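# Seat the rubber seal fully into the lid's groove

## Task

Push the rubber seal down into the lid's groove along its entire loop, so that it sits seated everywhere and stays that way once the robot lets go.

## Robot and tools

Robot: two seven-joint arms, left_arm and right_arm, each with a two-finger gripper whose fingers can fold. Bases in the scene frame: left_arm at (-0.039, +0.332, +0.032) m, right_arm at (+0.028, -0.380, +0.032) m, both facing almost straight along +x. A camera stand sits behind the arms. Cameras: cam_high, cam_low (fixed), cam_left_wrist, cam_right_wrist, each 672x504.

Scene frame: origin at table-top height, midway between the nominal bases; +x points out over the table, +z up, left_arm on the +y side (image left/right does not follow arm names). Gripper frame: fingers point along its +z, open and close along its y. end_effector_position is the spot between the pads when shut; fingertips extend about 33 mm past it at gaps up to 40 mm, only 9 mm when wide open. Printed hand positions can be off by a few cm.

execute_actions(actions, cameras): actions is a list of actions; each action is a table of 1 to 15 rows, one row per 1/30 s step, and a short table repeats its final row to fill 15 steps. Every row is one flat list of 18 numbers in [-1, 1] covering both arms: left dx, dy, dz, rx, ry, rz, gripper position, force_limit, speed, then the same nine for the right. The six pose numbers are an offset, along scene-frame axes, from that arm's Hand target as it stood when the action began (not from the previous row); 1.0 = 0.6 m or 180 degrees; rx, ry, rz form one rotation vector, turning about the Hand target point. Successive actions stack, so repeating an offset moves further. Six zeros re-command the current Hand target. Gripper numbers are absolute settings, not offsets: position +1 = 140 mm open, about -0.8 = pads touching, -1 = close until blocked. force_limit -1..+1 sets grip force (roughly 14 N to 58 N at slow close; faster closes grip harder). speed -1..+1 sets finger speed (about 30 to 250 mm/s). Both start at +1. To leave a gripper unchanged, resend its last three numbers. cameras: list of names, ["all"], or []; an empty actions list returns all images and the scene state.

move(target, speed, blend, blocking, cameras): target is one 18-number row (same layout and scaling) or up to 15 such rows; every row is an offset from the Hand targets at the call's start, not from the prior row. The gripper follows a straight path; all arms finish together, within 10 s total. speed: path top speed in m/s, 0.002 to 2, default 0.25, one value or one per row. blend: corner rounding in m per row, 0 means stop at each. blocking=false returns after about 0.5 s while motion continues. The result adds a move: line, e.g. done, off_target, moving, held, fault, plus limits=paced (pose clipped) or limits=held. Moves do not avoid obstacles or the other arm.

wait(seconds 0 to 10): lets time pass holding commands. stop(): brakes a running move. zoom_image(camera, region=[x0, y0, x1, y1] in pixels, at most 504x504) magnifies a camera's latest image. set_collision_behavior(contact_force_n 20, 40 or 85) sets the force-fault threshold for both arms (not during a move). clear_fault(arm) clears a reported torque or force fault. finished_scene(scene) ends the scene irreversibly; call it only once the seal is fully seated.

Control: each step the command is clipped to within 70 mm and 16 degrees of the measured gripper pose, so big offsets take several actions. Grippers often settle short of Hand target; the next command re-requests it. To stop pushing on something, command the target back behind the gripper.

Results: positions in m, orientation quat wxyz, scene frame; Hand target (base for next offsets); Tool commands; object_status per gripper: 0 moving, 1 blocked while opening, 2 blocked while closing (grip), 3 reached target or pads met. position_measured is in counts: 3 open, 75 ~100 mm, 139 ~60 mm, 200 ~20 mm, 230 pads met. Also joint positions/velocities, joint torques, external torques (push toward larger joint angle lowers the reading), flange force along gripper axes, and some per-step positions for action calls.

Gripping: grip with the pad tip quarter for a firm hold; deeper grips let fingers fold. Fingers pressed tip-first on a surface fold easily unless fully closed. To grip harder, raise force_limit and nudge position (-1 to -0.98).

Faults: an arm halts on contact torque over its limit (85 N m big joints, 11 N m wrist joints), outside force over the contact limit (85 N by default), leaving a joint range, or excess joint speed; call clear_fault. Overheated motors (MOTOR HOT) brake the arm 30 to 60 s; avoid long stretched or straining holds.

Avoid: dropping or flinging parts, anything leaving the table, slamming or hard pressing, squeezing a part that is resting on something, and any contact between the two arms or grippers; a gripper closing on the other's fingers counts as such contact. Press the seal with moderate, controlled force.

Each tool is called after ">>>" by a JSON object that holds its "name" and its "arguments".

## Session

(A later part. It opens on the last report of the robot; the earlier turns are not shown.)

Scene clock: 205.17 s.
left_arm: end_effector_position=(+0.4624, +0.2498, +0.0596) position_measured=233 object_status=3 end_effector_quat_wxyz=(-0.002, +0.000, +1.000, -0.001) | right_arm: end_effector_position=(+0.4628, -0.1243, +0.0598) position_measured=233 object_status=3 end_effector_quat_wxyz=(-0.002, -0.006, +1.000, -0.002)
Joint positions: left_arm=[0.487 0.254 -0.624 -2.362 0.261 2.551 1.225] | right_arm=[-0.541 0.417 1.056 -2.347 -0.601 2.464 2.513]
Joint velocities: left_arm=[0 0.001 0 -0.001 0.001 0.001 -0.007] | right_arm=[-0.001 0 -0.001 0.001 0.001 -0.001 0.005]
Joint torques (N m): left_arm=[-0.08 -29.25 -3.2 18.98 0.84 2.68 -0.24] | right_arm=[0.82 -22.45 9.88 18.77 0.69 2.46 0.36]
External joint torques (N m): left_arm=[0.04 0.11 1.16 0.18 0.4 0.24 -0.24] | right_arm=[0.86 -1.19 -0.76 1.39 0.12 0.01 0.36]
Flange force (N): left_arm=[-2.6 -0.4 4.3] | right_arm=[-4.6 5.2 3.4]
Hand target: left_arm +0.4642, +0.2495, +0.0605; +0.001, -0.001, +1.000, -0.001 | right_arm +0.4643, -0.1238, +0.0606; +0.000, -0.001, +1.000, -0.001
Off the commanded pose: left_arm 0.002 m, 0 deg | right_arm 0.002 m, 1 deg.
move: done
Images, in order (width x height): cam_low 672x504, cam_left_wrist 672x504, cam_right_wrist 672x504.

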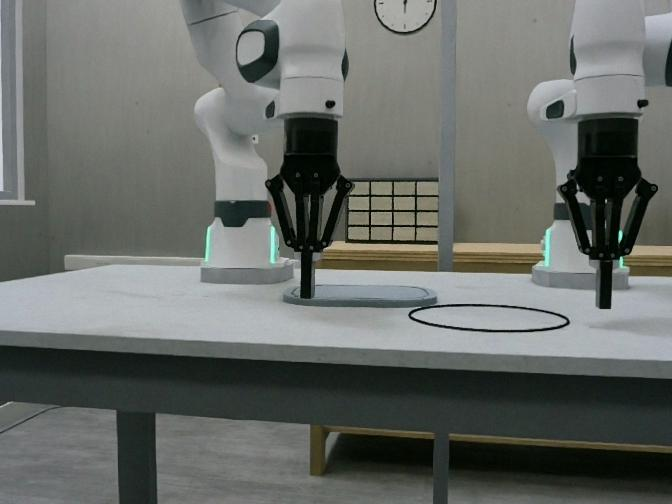

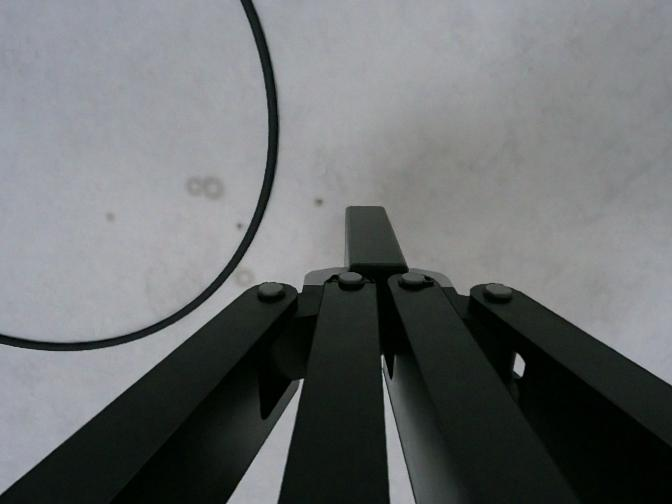

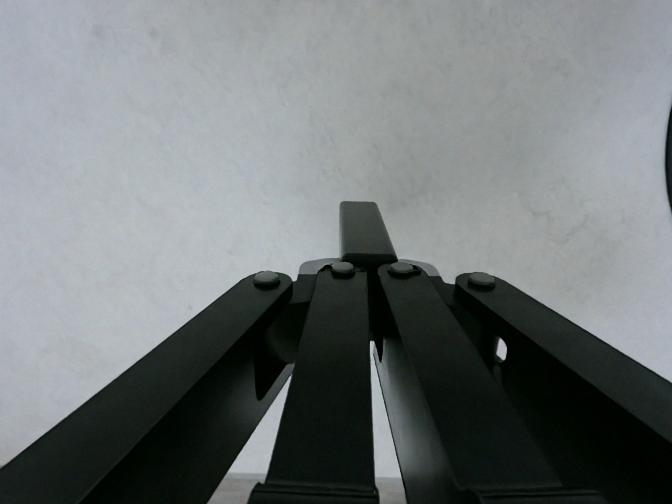

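>>> {"name": "move", "arguments": {"target": [0,0,-0.033,0,0,0,-1,-1,0,0,0,-0.033,0,0,0,-1,-1,0], "speed": 0.02}}

>>> {"name": "execute_actions", "arguments": {"actions": [[[0,0,-0.004,0,0,0,-1,-1,0,0,0,-0.004,0,0,0,-1,-1,0]],[[0,0,-0.004,0,0,0,-1,-1,0,0,0,-0.004,0,0,0,-1,-1,0]],[[0,0,-0.004,0,0,0,-1,-1,0,0,0,-0.004,0,0,0,-1,-1,0]]]}}

>>> {"name": "execute_actions", "arguments": {"actions": [[[0,0,-0.004,0,0,0,-1,-1,0,0,0,-0.004,0,0,0,-1,-1,0]],[[0,0,-0.004,0,0,0,-1,-1,0,0,0,-0.004,0,0,0,-1,-1,0]],[[0,0,-0.004,0,0,0,-1,-1,0,0,0,-0.004,0,0,0,-1,-1,0]]], "cameras": ["cam_low"]}}

Scene clock: 212.23 s.
left_arm: end_effector_position=(+0.4627, +0.2500, +0.0405) position_measured=233 object_status=3 end_effector_quat_wxyz=(-0.001, +0.000, +1.000, -0.001) | right_arm: end_effector_position=(+0.4628, -0.1244, +0.0405) position_measured=233 object_status=3 end_effector_quat_wxyz=(-0.002, -0.004, +1.000, -0.002)
Joint positions: left_arm=[0.445 0.301 -0.574 -2.36 0.308 2.592 1.191] | right_arm=[-0.465 0.446 0.967 -2.343 -0.64 2.5 2.542]
Joint velocities: left_arm=[-0.001 0.001 0 0.001 0.001 0.002 -0.007] | right_arm=[0.002 0 -0.001 0.001 0 0.004 0.003]
Joint torques (N m): left_arm=[0.04 -30.38 -3.52 18.34 1.05 2.65 -0.32] | right_arm=[0.95 -24.19 9.76 18.09 0.52 2.42 0.23]
External joint torques (N m): left_arm=[-0.04 0.67 1.11 0.04 0.65 0.18 -0.32] | right_arm=[1.05 -0.51 -1.01 1.52 -0.03 -0.03 0.23]
Flange force (N): left_arm=[-3.5 -1.1 6.6] | right_arm=[-6.5 6.4 6.2]
Hand target: left_arm +0.4642, +0.2495, +0.0407; +0.001, -0.001, +1.000, -0.001 | right_arm +0.4643, -0.1238, +0.0408; +0.000, -0.001, +1.000, -0.001
Off the commanded pose: left_arm 0.002 m, 0 deg | right_arm 0.002 m, 0 deg.
move: done

Scene clock: 213.93 s.
left_arm: end_effector_position=(+0.4629, +0.2500, +0.0341) position_measured=233 object_status=3 end_effector_quat_wxyz=(-0.001, +0.000, +1.000, +0.000) | right_arm: end_effector_position=(+0.4632, -0.1243, +0.0334) position_measured=233 object_status=3 end_effector_quat_wxyz=(-0.002, -0.003, +1.000, -0.002)
Joint positions: left_arm=[0.422 0.315 -0.548 -2.359 0.32 2.605 1.182] | right_arm=[-0.431 0.454 0.928 -2.341 -0.649 2.517 2.549]
Joint torques (N m): left_arm=[0.1 -28.91 -3.22 17.71 0.92 3.35 -0.24] | right_arm=[1.01 -25.17 9.89 17.52 0.67 2.48 0.35]
External joint torques (N m): left_arm=[0.11 2.68 1.51 -0.26 0.52 0.9 -0.24] | right_arm=[0.93 -0.44 -0.95 1.22 0.13 0.01 0.35]
External joint torques at the end of the 1st action: left_arm=[-0.44 0.4 1.07 -0.06 0.43 0.25 -0.24] | right_arm=[0.42 -0.39 -1.19 1.14 0.12 0.07 0.37]
External joint torques at the end of the 2nd action: left_arm=[0.05 0.43 1.21 -0.1 0.41 0.25 -0.18] | right_arm=[2 -0.37 -0.22 1.21 0.1 -0.04 0.32]
Flange force (N): left_arm=[-5.7 -1.0 13.1] | right_arm=[-4.8 5.4 5.4]
Flange force at the end of the 1st action (N): left_arm=[-2.3 -1.3 5.7] | right_arm=[-4.6 4.2 5.2]
Flange force at the end of the 2nd action (N): left_arm=[-1.8 -0.3 5.2] | right_arm=[-5.3 8.0 6.0]
Hand target: left_arm +0.4642, +0.2495, +0.0335; +0.001, -0.001, +1.000, -0.001 | right_arm +0.4643, -0.1238, +0.0336; +0.000, -0.001, +1.000, -0.001
Off the commanded pose: left_arm 0.002 m, 0 deg | right_arm 0.001 m, 0 deg.
Step readings (end_effector_position of left_arm | right_arm; steps 1 to 15: 1st action; 16 to 30: 2nd action; 31 to 45: 3rd action):
0: (+0.4627, +0.2500, +0.0405) | (+0.4628, -0.1244, +0.0405)
1: (+0.4629, +0.2500, +0.0404) | (+0.4630, -0.1245, +0.0404)
2: (+0.4630, +0.2501, +0.0400) | (+0.4631, -0.1245, +0.0400)
4: (+0.4627, +0.2501, +0.0389) | (+0.4630, -0.1247, +0.0391)
8: (+0.4627, +0.2502, +0.0383) | (+0.4630, -0.1248, +0.0385)
15: (+0.4629, +0.2501, +0.0382) | (+0.4631, -0.1244, +0.0382)
16: (+0.4630, +0.2501, +0.0381) | (+0.4632, -0.1244, +0.0381)
17: (+0.4631, +0.2501, +0.0376) | (+0.4633, -0.1244, +0.0376)
19: (+0.4628, +0.2501, +0.0365) | (+0.4631, -0.1246, +0.0367)
23: (+0.4627, +0.2502, +0.0359) | (+0.4631, -0.1247, +0.0361)
30: (+0.4630, +0.2501, +0.0358) | (+0.4631, -0.1244, +0.0358)
31: (+0.4631, +0.2501, +0.0357) | (+0.4632, -0.1244, +0.0357)
32: (+0.4632, +0.2501, +0.0353) | (+0.4633, -0.1244, +0.0353)
34: (+0.4628, +0.2501, +0.0342) | (+0.4631, -0.1246, +0.0343)
38: (+0.4629, +0.2501, +0.0341) | (+0.4631, -0.1247, +0.0337)
45: (+0.4629, +0.2500, +0.0341) | (+0.4632, -0.1244, +0.0335)

Scene clock: 215.63 s.
left_arm: end_effector_position=(+0.4629, +0.2497, +0.0338) position_measured=233 object_status=3 end_effector_quat_wxyz=(-0.001, +0.002, +1.000, +0.005) | right_arm: end_effector_position=(+0.4634, -0.1242, +0.0304) position_measured=233 object_status=3 end_effector_quat_wxyz=(+0.000, -0.005, +1.000, -0.007)
Joint positions: left_arm=[0.401 0.314 -0.533 -2.356 0.329 2.601 1.173] | right_arm=[-0.402 0.452 0.903 -2.338 -0.654 2.52 2.555]
Joint torques (N m): left_arm=[1.15 -18.25 0.47 16.81 1.77 6.04 -0.27] | right_arm=[0.88 -18.52 5.19 16.64 -0.5 4.59 0.42]
External joint torques (N m): left_arm=[1.11 13.46 5 -1.12 1.38 3.61 -0.27] | right_arm=[0.88 6.85 -5.4 0.27 -1.03 2.12 0.42]
External joint torques at the end of the 1st action: left_arm=[0.29 6.57 2.16 -0.36 0.83 1.81 -0.25] | right_arm=[0.97 -0.47 -1.11 1.22 0.11 0.05 0.37]
External joint torques at the end of the 2nd action: left_arm=[0.8 10.03 3.66 -0.81 1.1 2.71 -0.2] | right_arm=[1.32 2.55 -2.1 0.9 -0.43 1.23 0.39]
Flange force (N): left_arm=[-26.0 -2.8 52.9] | right_arm=[-19.6 14.5 42.7]
Flange force at the end of the 1st action (N): left_arm=[-13.6 -2.3 26.6] | right_arm=[-4.9 5.6 6.1]
Flange force at the end of the 2nd action (N): left_arm=[-19.6 -2.2 39.7] | right_arm=[-10.0 9.6 20.4]
Hand target: left_arm +0.4642, +0.2495, +0.0263; +0.001, -0.001, +1.000, -0.001 | right_arm +0.4643, -0.1238, +0.0264; +0.000, -0.001, +1.000, -0.001
Off the commanded pose: left_arm 0.008 m, 1 deg | right_arm 0.004 m, 1 deg.
Step readings (end_effector_position of left_arm | right_arm; steps 1 to 15: 1st action; 16 to 30: 2nd action; 31 to 45: 3rd action):
0: (+0.4629, +0.2500, +0.0341) | (+0.4632, -0.1243, +0.0334)
1: (+0.4629, +0.2500, +0.0340) | (+0.4633, -0.1244, +0.0333)
2: (+0.4629, +0.2500, +0.0340) | (+0.4634, -0.1244, +0.0329)
4: (+0.4629, +0.2500, +0.0340) | (+0.4632, -0.1246, +0.0320)
8: (+0.4629, +0.2500, +0.0340) | (+0.4632, -0.1247, +0.0314)
15: (+0.4629, +0.2499, +0.0340) | (+0.4632, -0.1244, +0.0311)
16: (+0.4629, +0.2499, +0.0340) | (+0.4633, -0.1244, +0.0309)
17: (+0.4629, +0.2499, +0.0339) | (+0.4634, -0.1244, +0.0305)
19: (+0.4629, +0.2499, +0.0339) | (+0.4634, -0.1244, +0.0305)
23: (+0.4629, +0.2498, +0.0339) | (+0.4634, -0.1243, +0.0305)
30: (+0.4629, +0.2498, +0.0339) | (+0.4634, -0.1243, +0.0305)
31: (+0.4629, +0.2498, +0.0339) | (+0.4634, -0.1243, +0.0304)
32: (+0.4630, +0.2498, +0.0339) | (+0.4634, -0.1243, +0.0304)
34: (+0.4630, +0.2498, +0.0339) | (+0.4634, -0.1242, +0.0304)
38: (+0.4630, +0.2497, +0.0338) | (+0.4634, -0.1242, +0.0304)
45: (+0.4629, +0.2497, +0.0338) | (+0.4634, -0.1242, +0.0304)
Images, in order (width x height): cam_low 672x504.

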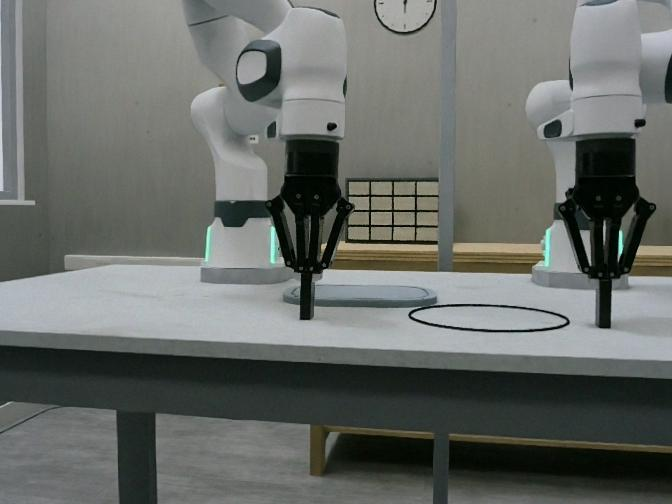

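>>> {"name": "move", "arguments": {"target": [[0,0,0.056,0,0,0,-0.45,-1,0,0,0,0.056,0,0,0,-0.45,-1,0],[-0.04,-0.0575,0.056,0,0,0,-0.45,-1,0,-0.04,0.195,0.056,0,0,0,-0.45,-1,0]], "speed": 0.15, "cameras": ["all"]}}

Scene clock: 249.10 s.
left_arm: end_effector_position=(+0.4398, +0.2159, +0.0593) position_measured=186 object_status=3 end_effector_quat_wxyz=(-0.001, +0.002, +1.000, +0.000) | right_arm: end_effector_position=(+0.4401, -0.0059, +0.0596) position_measured=186 object_status=3 end_effector_quat_wxyz=(+0.000, -0.007, +1.000, +0.000)
Joint positions: left_arm=[0.42 0.212 -0.632 -2.419 0.234 2.577 1.17] | right_arm=[-0.13 0.494 0.884 -2.17 -0.583 2.411 2.691]
Joint velocities: left_arm=[within noise] | right_arm=[0 0 0 0 0.001 -0.001 0.006]
Joint torques (N m): left_arm=[0.4 -28.26 -3.06 17.88 0.08 2.69 -0.26] | right_arm=[0.94 -30.12 11.06 19.72 1.14 2.13 0.32]
External joint torques (N m): left_arm=[0.33 -0.47 0.38 -0.75 -0.33 0.24 -0.26] | right_arm=[1.01 -1.12 -0.76 1.63 0.52 -0.34 0.33]
Flange force (N): left_arm=[4.3 1.3 -1.1] | right_arm=[-3.9 6.1 0.1]
Hand target: left_arm +0.4402, +0.2150, +0.0599; +0.001, -0.001, +1.000, -0.001 | right_arm +0.4403, -0.0068, +0.0600; +0.000, -0.001, +1.000, -0.001
Off the commanded pose: left_arm 0.001 m, 0 deg | right_arm 0.001 m, 1 deg.
move: done

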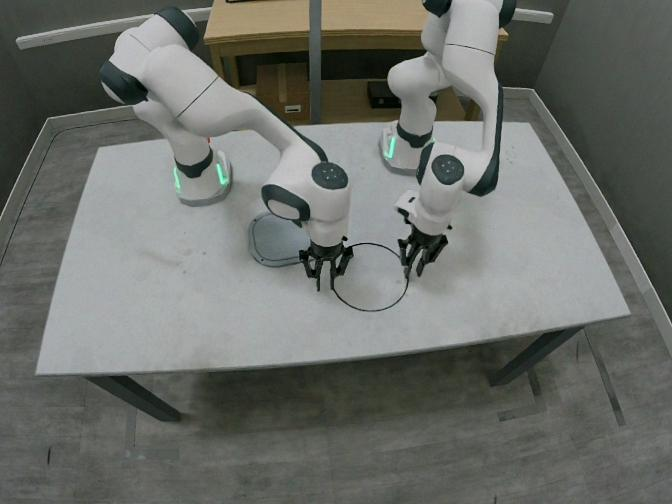

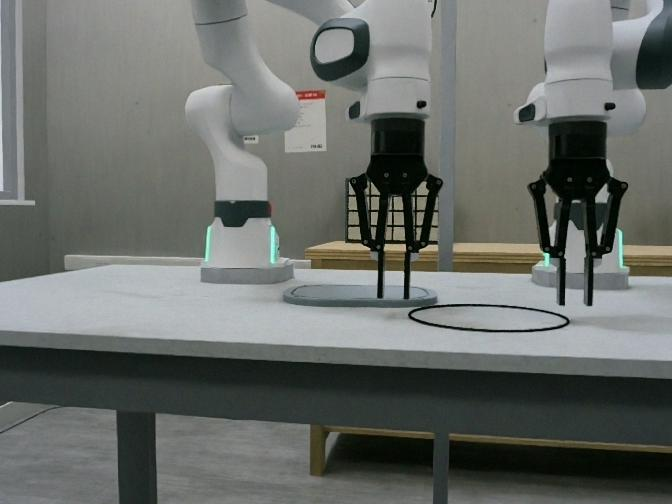

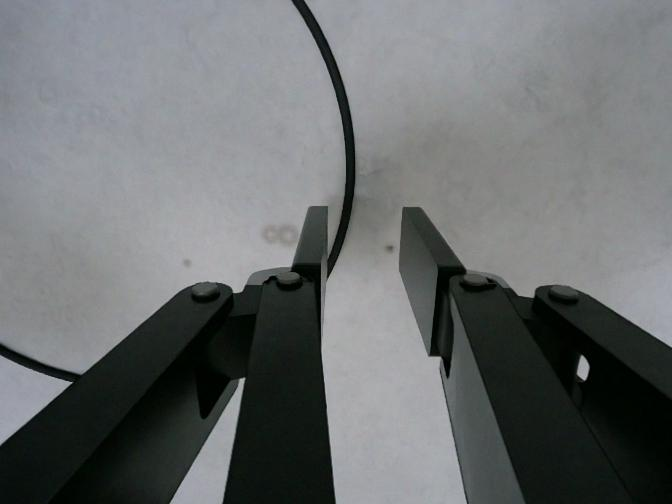

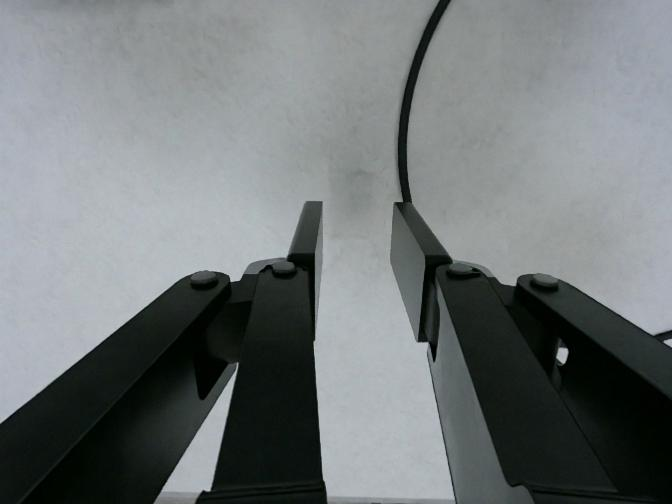

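>>> {"name": "move", "arguments": {"target": [[-0.017,-0.0083,0,0,0,0,-0.45,-1,0,-0.017,0.0388,0,0,0,0,-0.45,-1,0],[-0.017,-0.0083,-0.02,0,0,0,-0.45,-1,0,-0.017,0.0388,-0.02,0,0,0,-0.45,-1,0]], "speed": 0.1, "cameras": ["cam_low","cam_left_wrist","cam_right_wrist"]}}

Scene clock: 270.13 s.
left_arm: end_effector_position=(+0.4293, +0.2106, +0.0480) position_measured=186 object_status=3 end_effector_quat_wxyz=(-0.001, +0.000, +1.000, -0.001) | right_arm: end_effector_position=(+0.4289, +0.0158, +0.0478) position_measured=186 object_status=3 end_effector_quat_wxyz=(-0.002, -0.004, +1.000, -0.002)
Joint positions: left_arm=[0.401 0.22 -0.62 -2.449 0.25 2.615 1.139] | right_arm=[-0.033 0.528 0.831 -2.136 -0.594 2.413 2.743]
Joint velocities: left_arm=[0 0.001 0.001 -0.001 -0.001 0.001 -0.005] | right_arm=[within noise]
Joint torques (N m): left_arm=[-0.02 -27.19 -2.56 17.74 1.05 2.68 -0.25] | right_arm=[0.88 -31.5 11.27 19.17 0.67 2.49 0.35]
External joint torques (N m): left_arm=[0.04 0.42 1.04 -0.25 0.66 0.24 -0.25] | right_arm=[1 -0.24 -0.88 1.17 0.05 0.01 0.36]
Flange force (N): left_arm=[-2.5 -0.8 6.6] | right_arm=[-3.5 6.3 3.5]
Hand target: left_arm +0.4300, +0.2101, +0.0479; +0.001, -0.001, +1.000, -0.001 | right_arm +0.4301, +0.0165, +0.0480; +0.000, -0.001, +1.000, -0.001
Off the commanded pose: left_arm 0.001 m, 0 deg | right_arm 0.001 m, 0 deg.
move: done
Images, in order (width x height): cam_low 672x504, cam_left_wrist 672x504, cam_right_wrist 672x504.

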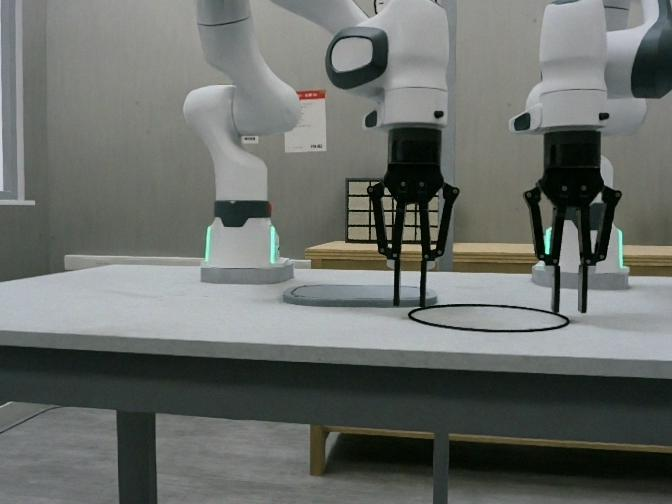

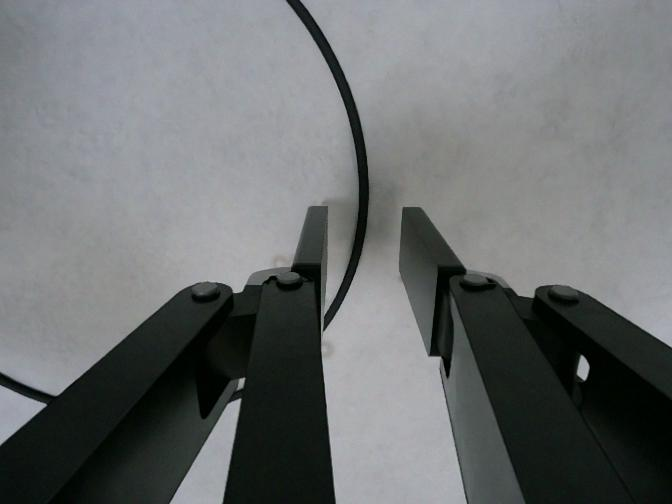

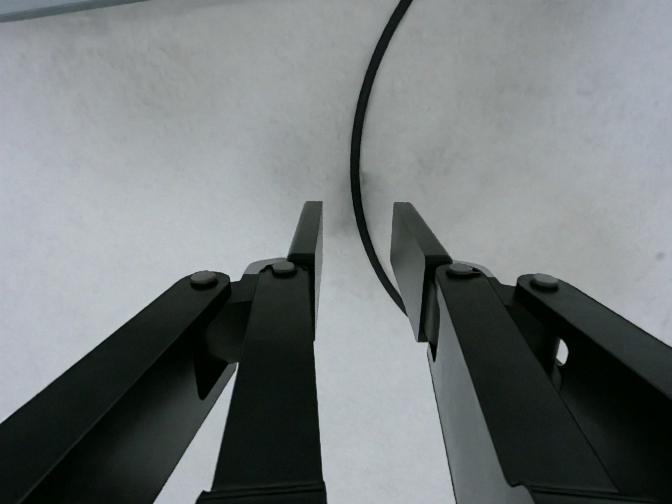

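>>> {"name": "move", "arguments": {"target": [[-0.02,0,0,0,0,0,-0.45,-1,-1,-0.02,0,0,0,0,0,-0.45,-1,-1],[-0.02,0,-0.0203,0,0,0,-0.45,-1,-1,-0.02,0,-0.0253,0,0,0,-0.45,-1,-1],[-0.02,0,-0.0203,0,0,0,-1,-1,-1,-0.02,0,-0.0253,0,0,0,-1,-1,-1]], "speed": 0.06, "cameras": ["cam_low","cam_left_wrist","cam_right_wrist"]}}

Scene clock: 277.30 s.
left_arm: end_effector_position=(+0.4168, +0.2107, +0.0354) position_measured=225 object_status=0 end_effector_quat_wxyz=(-0.001, -0.001, +1.000, -0.001) | right_arm: end_effector_position=(+0.4167, +0.0157, +0.0321) position_measured=225 object_status=0 end_effector_quat_wxyz=(-0.002, -0.004, +1.000, -0.003)
Joint positions: left_arm=[0.382 0.226 -0.6 -2.488 0.272 2.658 1.115] | right_arm=[0.002 0.534 0.796 -2.166 -0.613 2.455 2.773]
Joint torques (N m): left_arm=[0.22 -27.17 -2.37 17.28 0.51 2.69 -0.15] | right_arm=[0.94 -32.09 10.95 18.62 0.7 2.48 0.4]
External joint torques (N m): left_arm=[0.24 0.32 1.12 0.02 0.15 0.25 -0.15] | right_arm=[0.96 -0.6 -0.96 1.29 0.12 0 0.4]
Flange force (N): left_arm=[-1.9 0.0 4.6] | right_arm=[-2.8 5.8 3.1]
Hand target: left_arm +0.4180, +0.2101, +0.0357; +0.001, -0.001, +1.000, -0.001 | right_arm +0.4181, +0.0165, +0.0328; +0.000, -0.001, +1.000, -0.001
Off the commanded pose: left_arm 0.001 m, 0 deg | right_arm 0.002 m, 0 deg.
move: done
Images, in order (width x height): cam_low 672x504, cam_left_wrist 672x504, cam_right_wrist 672x504.

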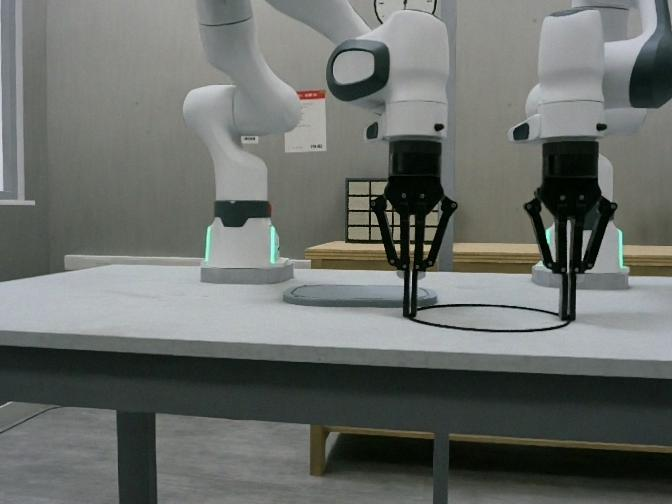

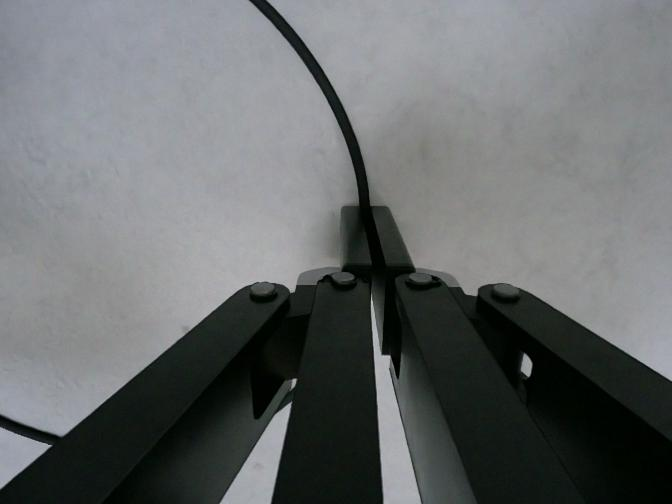

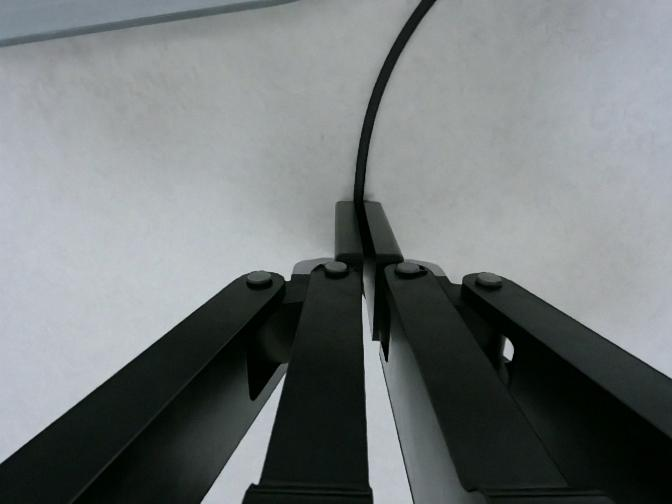

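>>> {"name": "move", "arguments": {"target": [0,0.01,0.15,0,0,0,-1,-1,-1,0,-0.01,0.15,0,0,0,-1,-1,-1], "speed": 0.1, "cameras": ["all"]}}

>>> {"name": "zoom_image", "arguments": {"camera": "cam_low", "region": [250, 150, 670, 380]}}

Scene clock: 282.77 s.
left_arm: end_effector_position=(+0.4183, +0.2164, +0.1251) position_measured=225 object_status=2 end_effector_quat_wxyz=(+0.001, -0.003, +1.000, +0.000) | right_arm: end_effector_position=(+0.4194, +0.0110, +0.1234) position_measured=225 object_status=2 end_effector_quat_wxyz=(+0.002, +0.003, +1.000, +0.000)
Joint positions: left_arm=[0.44 -0.042 -0.684 -2.472 -0.041 2.441 1.346] | right_arm=[-0.201 0.348 1.026 -2.175 -0.413 2.319 2.649]
Joint velocities: left_arm=[-0.001 0 0 0.001 0 0 0.006] | right_arm=[within noise]
Joint torques (N m): left_arm=[0.32 -22.12 1.28 20.48 0.1 2.29 0.22] | right_arm=[0.11 -22.9 9.42 21.69 0.79 2.13 -0.18]
External joint torques (N m): left_arm=[0.4 -0.63 0.64 -0.2 -0.42 -0.15 0.22] | right_arm=[0.27 0.27 0.24 1.08 0.11 -0.35 -0.18]
Flange force (N): left_arm=[4.1 2.6 -3.4] | right_arm=[-3.7 4.0 -1.1]
Hand target: left_arm +0.4180, +0.2161, +0.1257; +0.001, -0.001, +1.000, -0.001 | right_arm +0.4181, +0.0105, +0.1228; +0.000, -0.001, +1.000, -0.001
Off the commanded pose: left_arm 0.001 m, 0 deg | right_arm 0.001 m, 0 deg.
move: done

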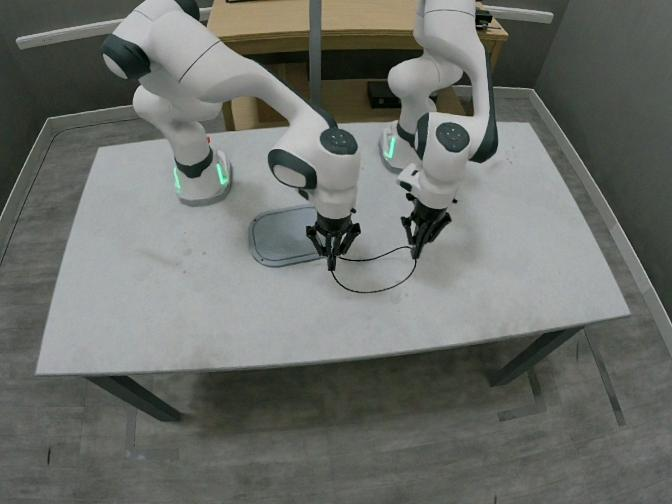

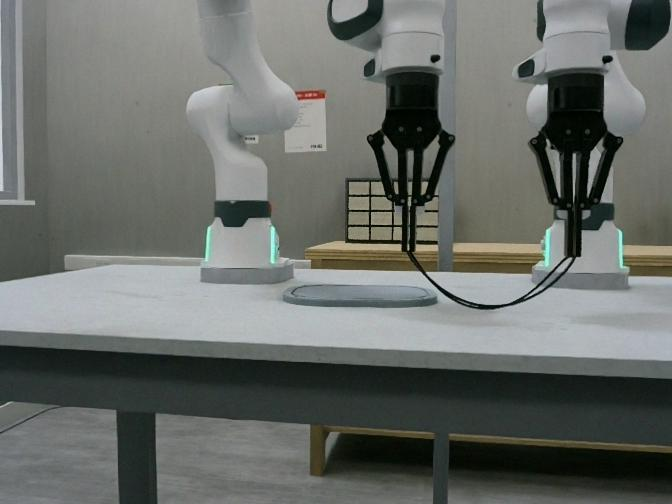

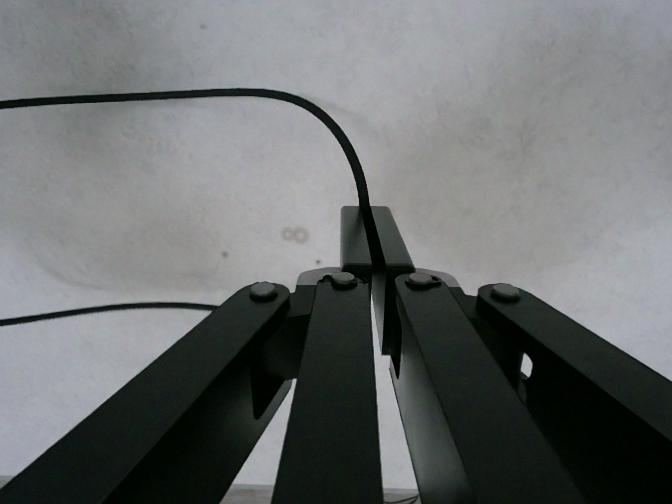

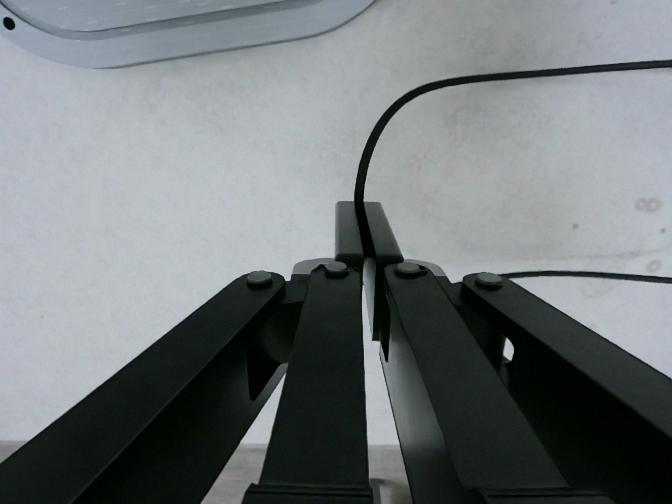

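Scaled by 1.200 from the camera's 672x504 image, which has a finer 960x720 frame.

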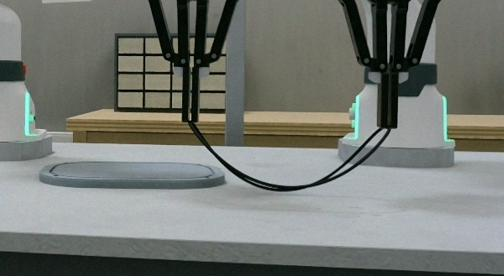

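>>> {"name": "move", "arguments": {"target": [-0.247,-0.343,0.125,0,0,0,-1,-1,-1,-0.222,-0.351,0.128,0,0,0,-1,-1,-1], "speed": 0.15, "cameras": ["all"]}}

Scene clock: 293.77 s.
left_arm: end_effector_position=(+0.2699, +0.0109, +0.1999) position_measured=225 object_status=2 end_effector_quat_wxyz=(+0.001, +0.003, +1.000, +0.000) | right_arm: end_effector_position=(+0.2860, -0.1986, +0.2000) position_measured=225 object_status=2 end_effector_quat_wxyz=(+0.001, +0.004, +1.000, +0.001)
Joint positions: left_arm=[0.154 -0.399 -0.926 -2.464 -0.386 2.181 1.067] | right_arm=[0.109 -0.79 0.528 -2.831 0.421 2.077 1.85]
Joint velocities: left_arm=[0.001 0.001 0 0 0 -0.001 -0.005] | right_arm=[0 0 0 0 -0.001 -0.001 -0.005]
Joint torques (N m): left_arm=[1.08 -9.31 7.79 21.81 0.24 2.3 -0.25] | right_arm=[0.92 -3.37 -8.41 23.3 0.47 2.14 -0.15]
External joint torques (N m): left_arm=[1.07 -0.82 -0.52 0.11 -0.39 -0.16 -0.25] | right_arm=[0.91 -0.36 -0.29 0.81 -0.28 -0.31 -0.15]
Flange force (N): left_arm=[0.0 -0.9 -0.5] | right_arm=[1.8 -0.3 -3.4]
Hand target: left_arm +0.2698, +0.0103, +0.2007; +0.001, -0.001, +1.000, -0.001 | right_arm +0.2849, -0.2001, +0.1996; +0.000, -0.001, +1.000, -0.001
Off the commanded pose: left_arm 0.001 m, 1 deg | right_arm 0.002 m, 1 deg.
move: done

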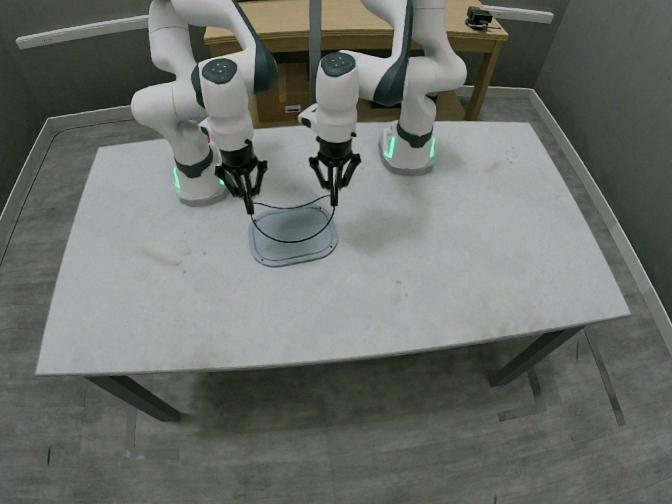

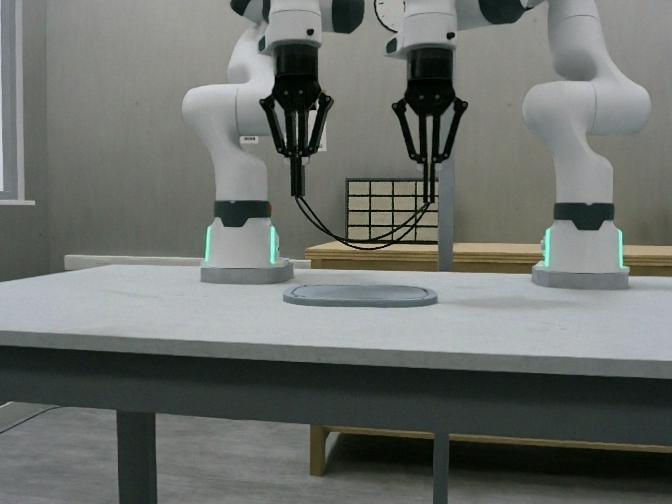

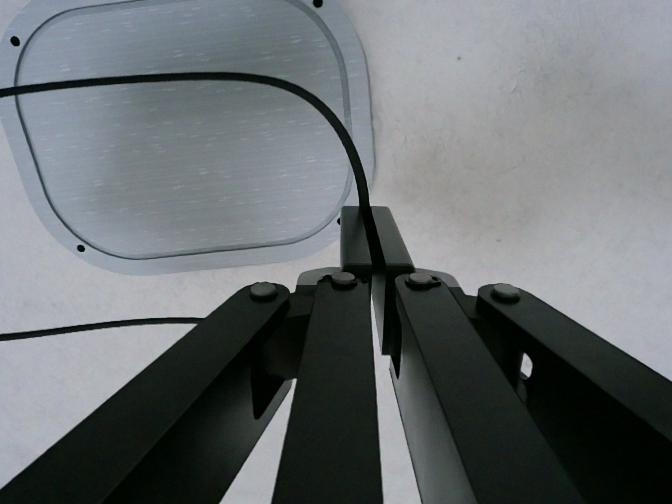

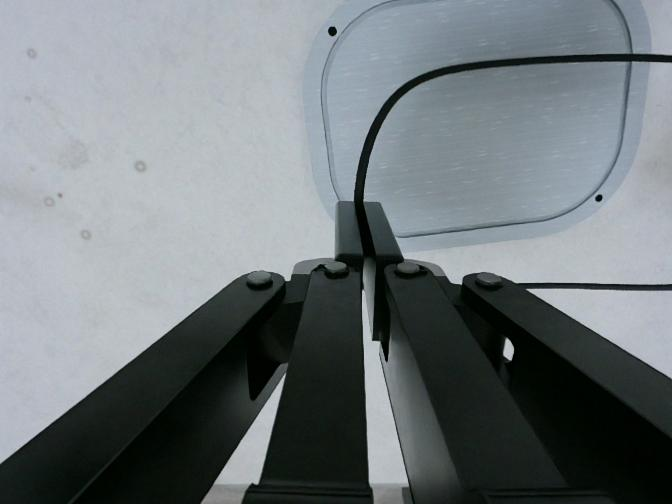

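>>> {"name": "move", "arguments": {"target": [-0.056,-0.002,-0.133,0,0,0,-1,-1,-1,-0.06,-0.0265,-0.133,0,0,0,-1,-1,-1], "speed": 0.15, "cameras": ["all"]}}

Scene clock: 312.43 s.
left_arm: end_effector_position=(+0.2354, +0.0099, +0.1208) position_measured=225 object_status=2 end_effector_quat_wxyz=(+0.000, +0.003, +1.000, +0.001) | right_arm: end_effector_position=(+0.2487, -0.2162, +0.1204) position_measured=225 object_status=2 end_effector_quat_wxyz=(-0.001, +0.002, +1.000, -0.003)
Joint positions: left_arm=[0.188 -0.309 -1.085 -2.611 -0.417 2.418 1.015] | right_arm=[0.197 -0.77 0.606 -3.042 0.548 2.284 1.836]
Joint velocities: left_arm=[0.002 -0.001 -0.001 0 0.001 0.004 -0.007] | right_arm=[-0.002 0 0.003 0 0.004 0.003 -0.007]
Joint torques (N m): left_arm=[1.05 -7.37 6.6 19.08 0.51 2.7 -0.27] | right_arm=[0.18 -1.97 -6.18 20.95 1.28 2.53 -0.3]
External joint torques (N m): left_arm=[1 -0.14 -0.14 -0.31 0 0.23 -0.27] | right_arm=[0.15 0.08 0.86 0.81 0.64 0.08 -0.3]
Flange force (N): left_arm=[-3.1 -2.5 3.9] | right_arm=[-1.2 3.4 2.0]
Hand target: left_arm +0.2362, +0.0091, +0.1209; +0.001, -0.001, +1.000, -0.001 | right_arm +0.2489, -0.2160, +0.1198; +0.000, -0.001, +1.000, -0.001
Off the commanded pose: left_arm 0.001 m, 1 deg | right_arm 0.001 m, 0 deg.
joint sent to its limit (right arm) — joint 4 (elbow), lower limit, where the elbow is as bent as it goes. The joint targets still meet the commanded pose.
move: done

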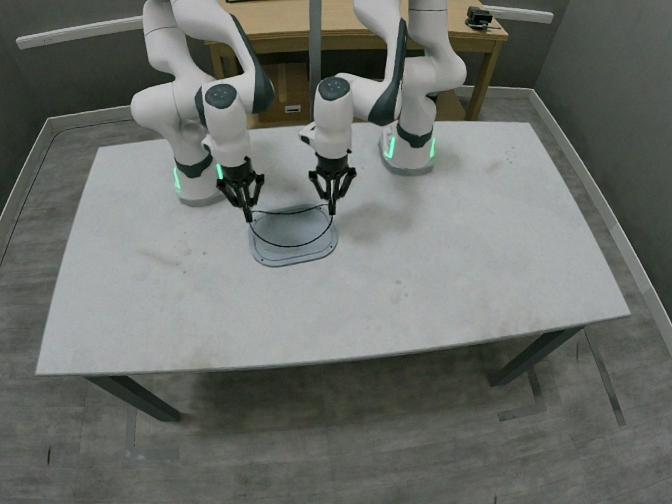

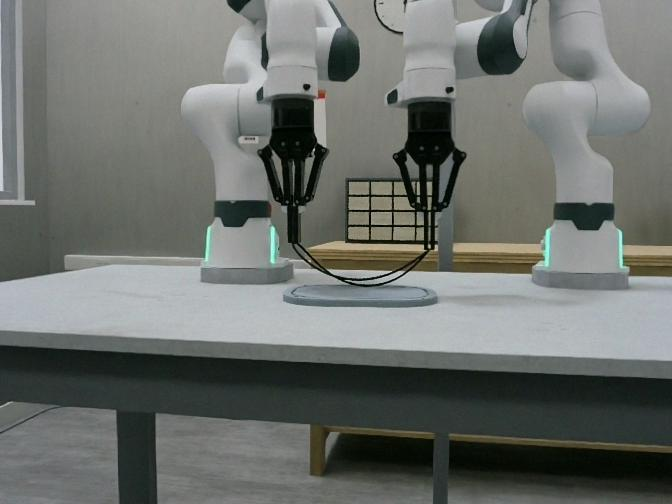

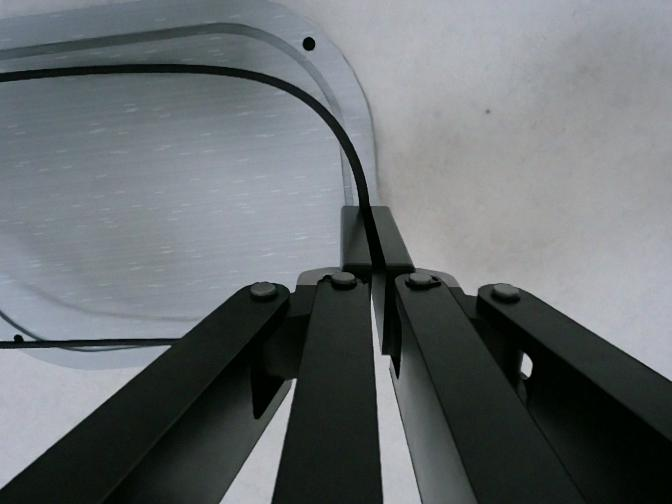

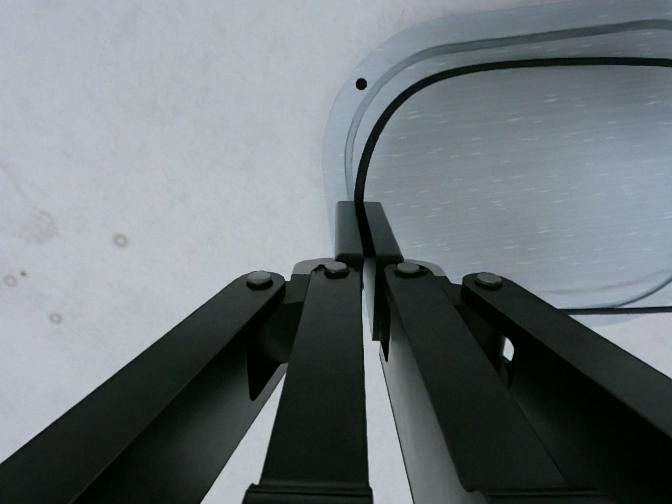

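>>> {"name": "move", "arguments": {"target": [-0.008,-0.01,-0.085,0,0,0,-1,-1,-1,-0.004,-0.002,-0.088,0,0,0,-1,-1,-1], "speed": 0.1, "cameras": ["all"]}}

>>> {"name": "zoom_image", "arguments": {"camera": "cam_low", "region": [250, 200, 480, 330]}}

>>> {"name": "zoom_image", "arguments": {"camera": "cam_high", "region": [220, 170, 370, 280]}}

Scene clock: 323.80 s.
left_arm: end_effector_position=(+0.2306, +0.0039, +0.0696) position_measured=225 object_status=2 end_effector_quat_wxyz=(+0.000, +0.000, +1.000, -0.001) | right_arm: end_effector_position=(+0.2475, -0.2170, +0.0671) position_measured=225 object_status=2 end_effector_quat_wxyz=(-0.003, +0.002, +1.000, -0.005)
Joint positions: left_arm=[0.46 -0.084 -1.364 -2.645 -0.169 2.623 0.809] | right_arm=[-0.073 -0.679 1.02 -3.043 0.911 2.401 1.624]
Joint velocities: left_arm=[within noise] | right_arm=[0 -0.002 0.001 0 0.001 0.001 -0.005]
Joint torques (N m): left_arm=[1.15 -4.95 2.04 17.84 1 2.51 -0.15] | right_arm=[0.16 -1.27 -8.83 16.29 1.08 2.1 -0.19]
External joint torques (N m): left_arm=[1.11 -0.03 -0.08 -0.1 0.63 0.02 -0.15] | right_arm=[0.16 -1.25 0.35 1.27 0.53 -0.33 -0.18]
Flange force (N): left_arm=[0.0 0.0 0.0] | right_arm=[3.5 0.7 -6.4]
Hand target: left_arm +0.2314, +0.0031, +0.0699; +0.001, -0.001, +1.000, -0.001 | right_arm +0.2465, -0.2172, +0.0670; +0.000, -0.001, +1.000, -0.001
Off the commanded pose: left_arm 0.001 m, 0 deg | right_arm 0.001 m, 1 deg.
joint sent to its limit (right arm) — joint 4 (elbow), lower limit, where the elbow is as bent as it goes. The joint targets still meet the commanded pose.
move: done

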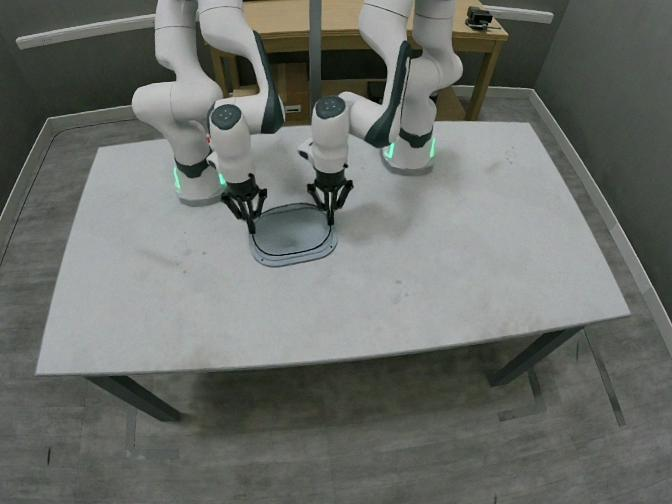

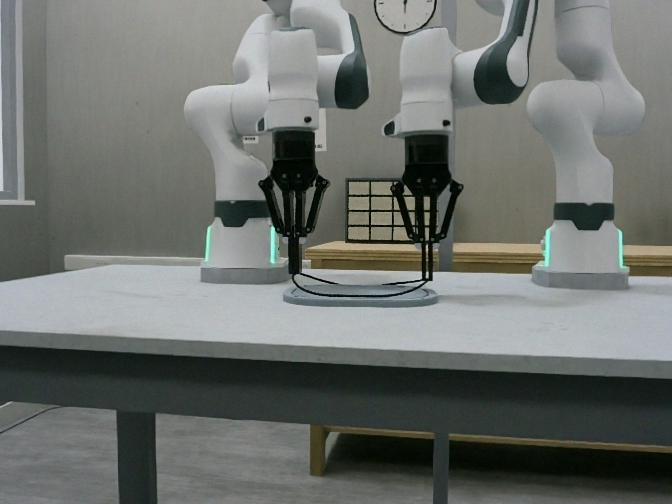

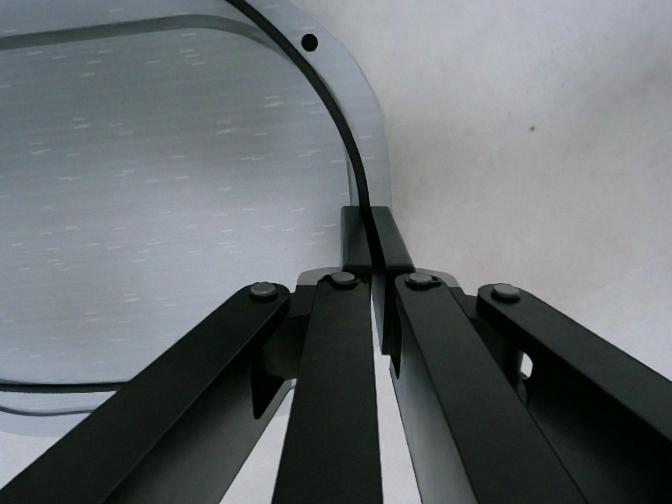

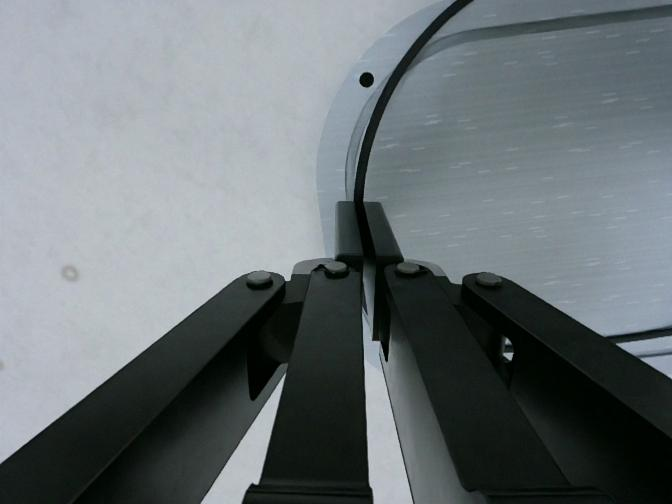

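Scaled by 2.191 from the camera's 672x504 image, which has a finer 960x720 frame.

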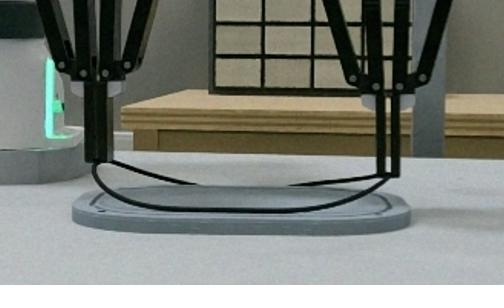

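Scaled by 3.360 from the camera's 672x504 image, which has a finer 960x720 frame.

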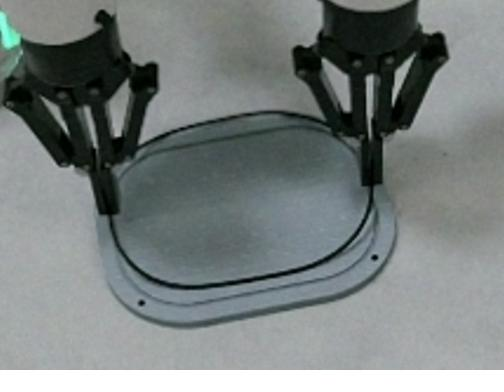

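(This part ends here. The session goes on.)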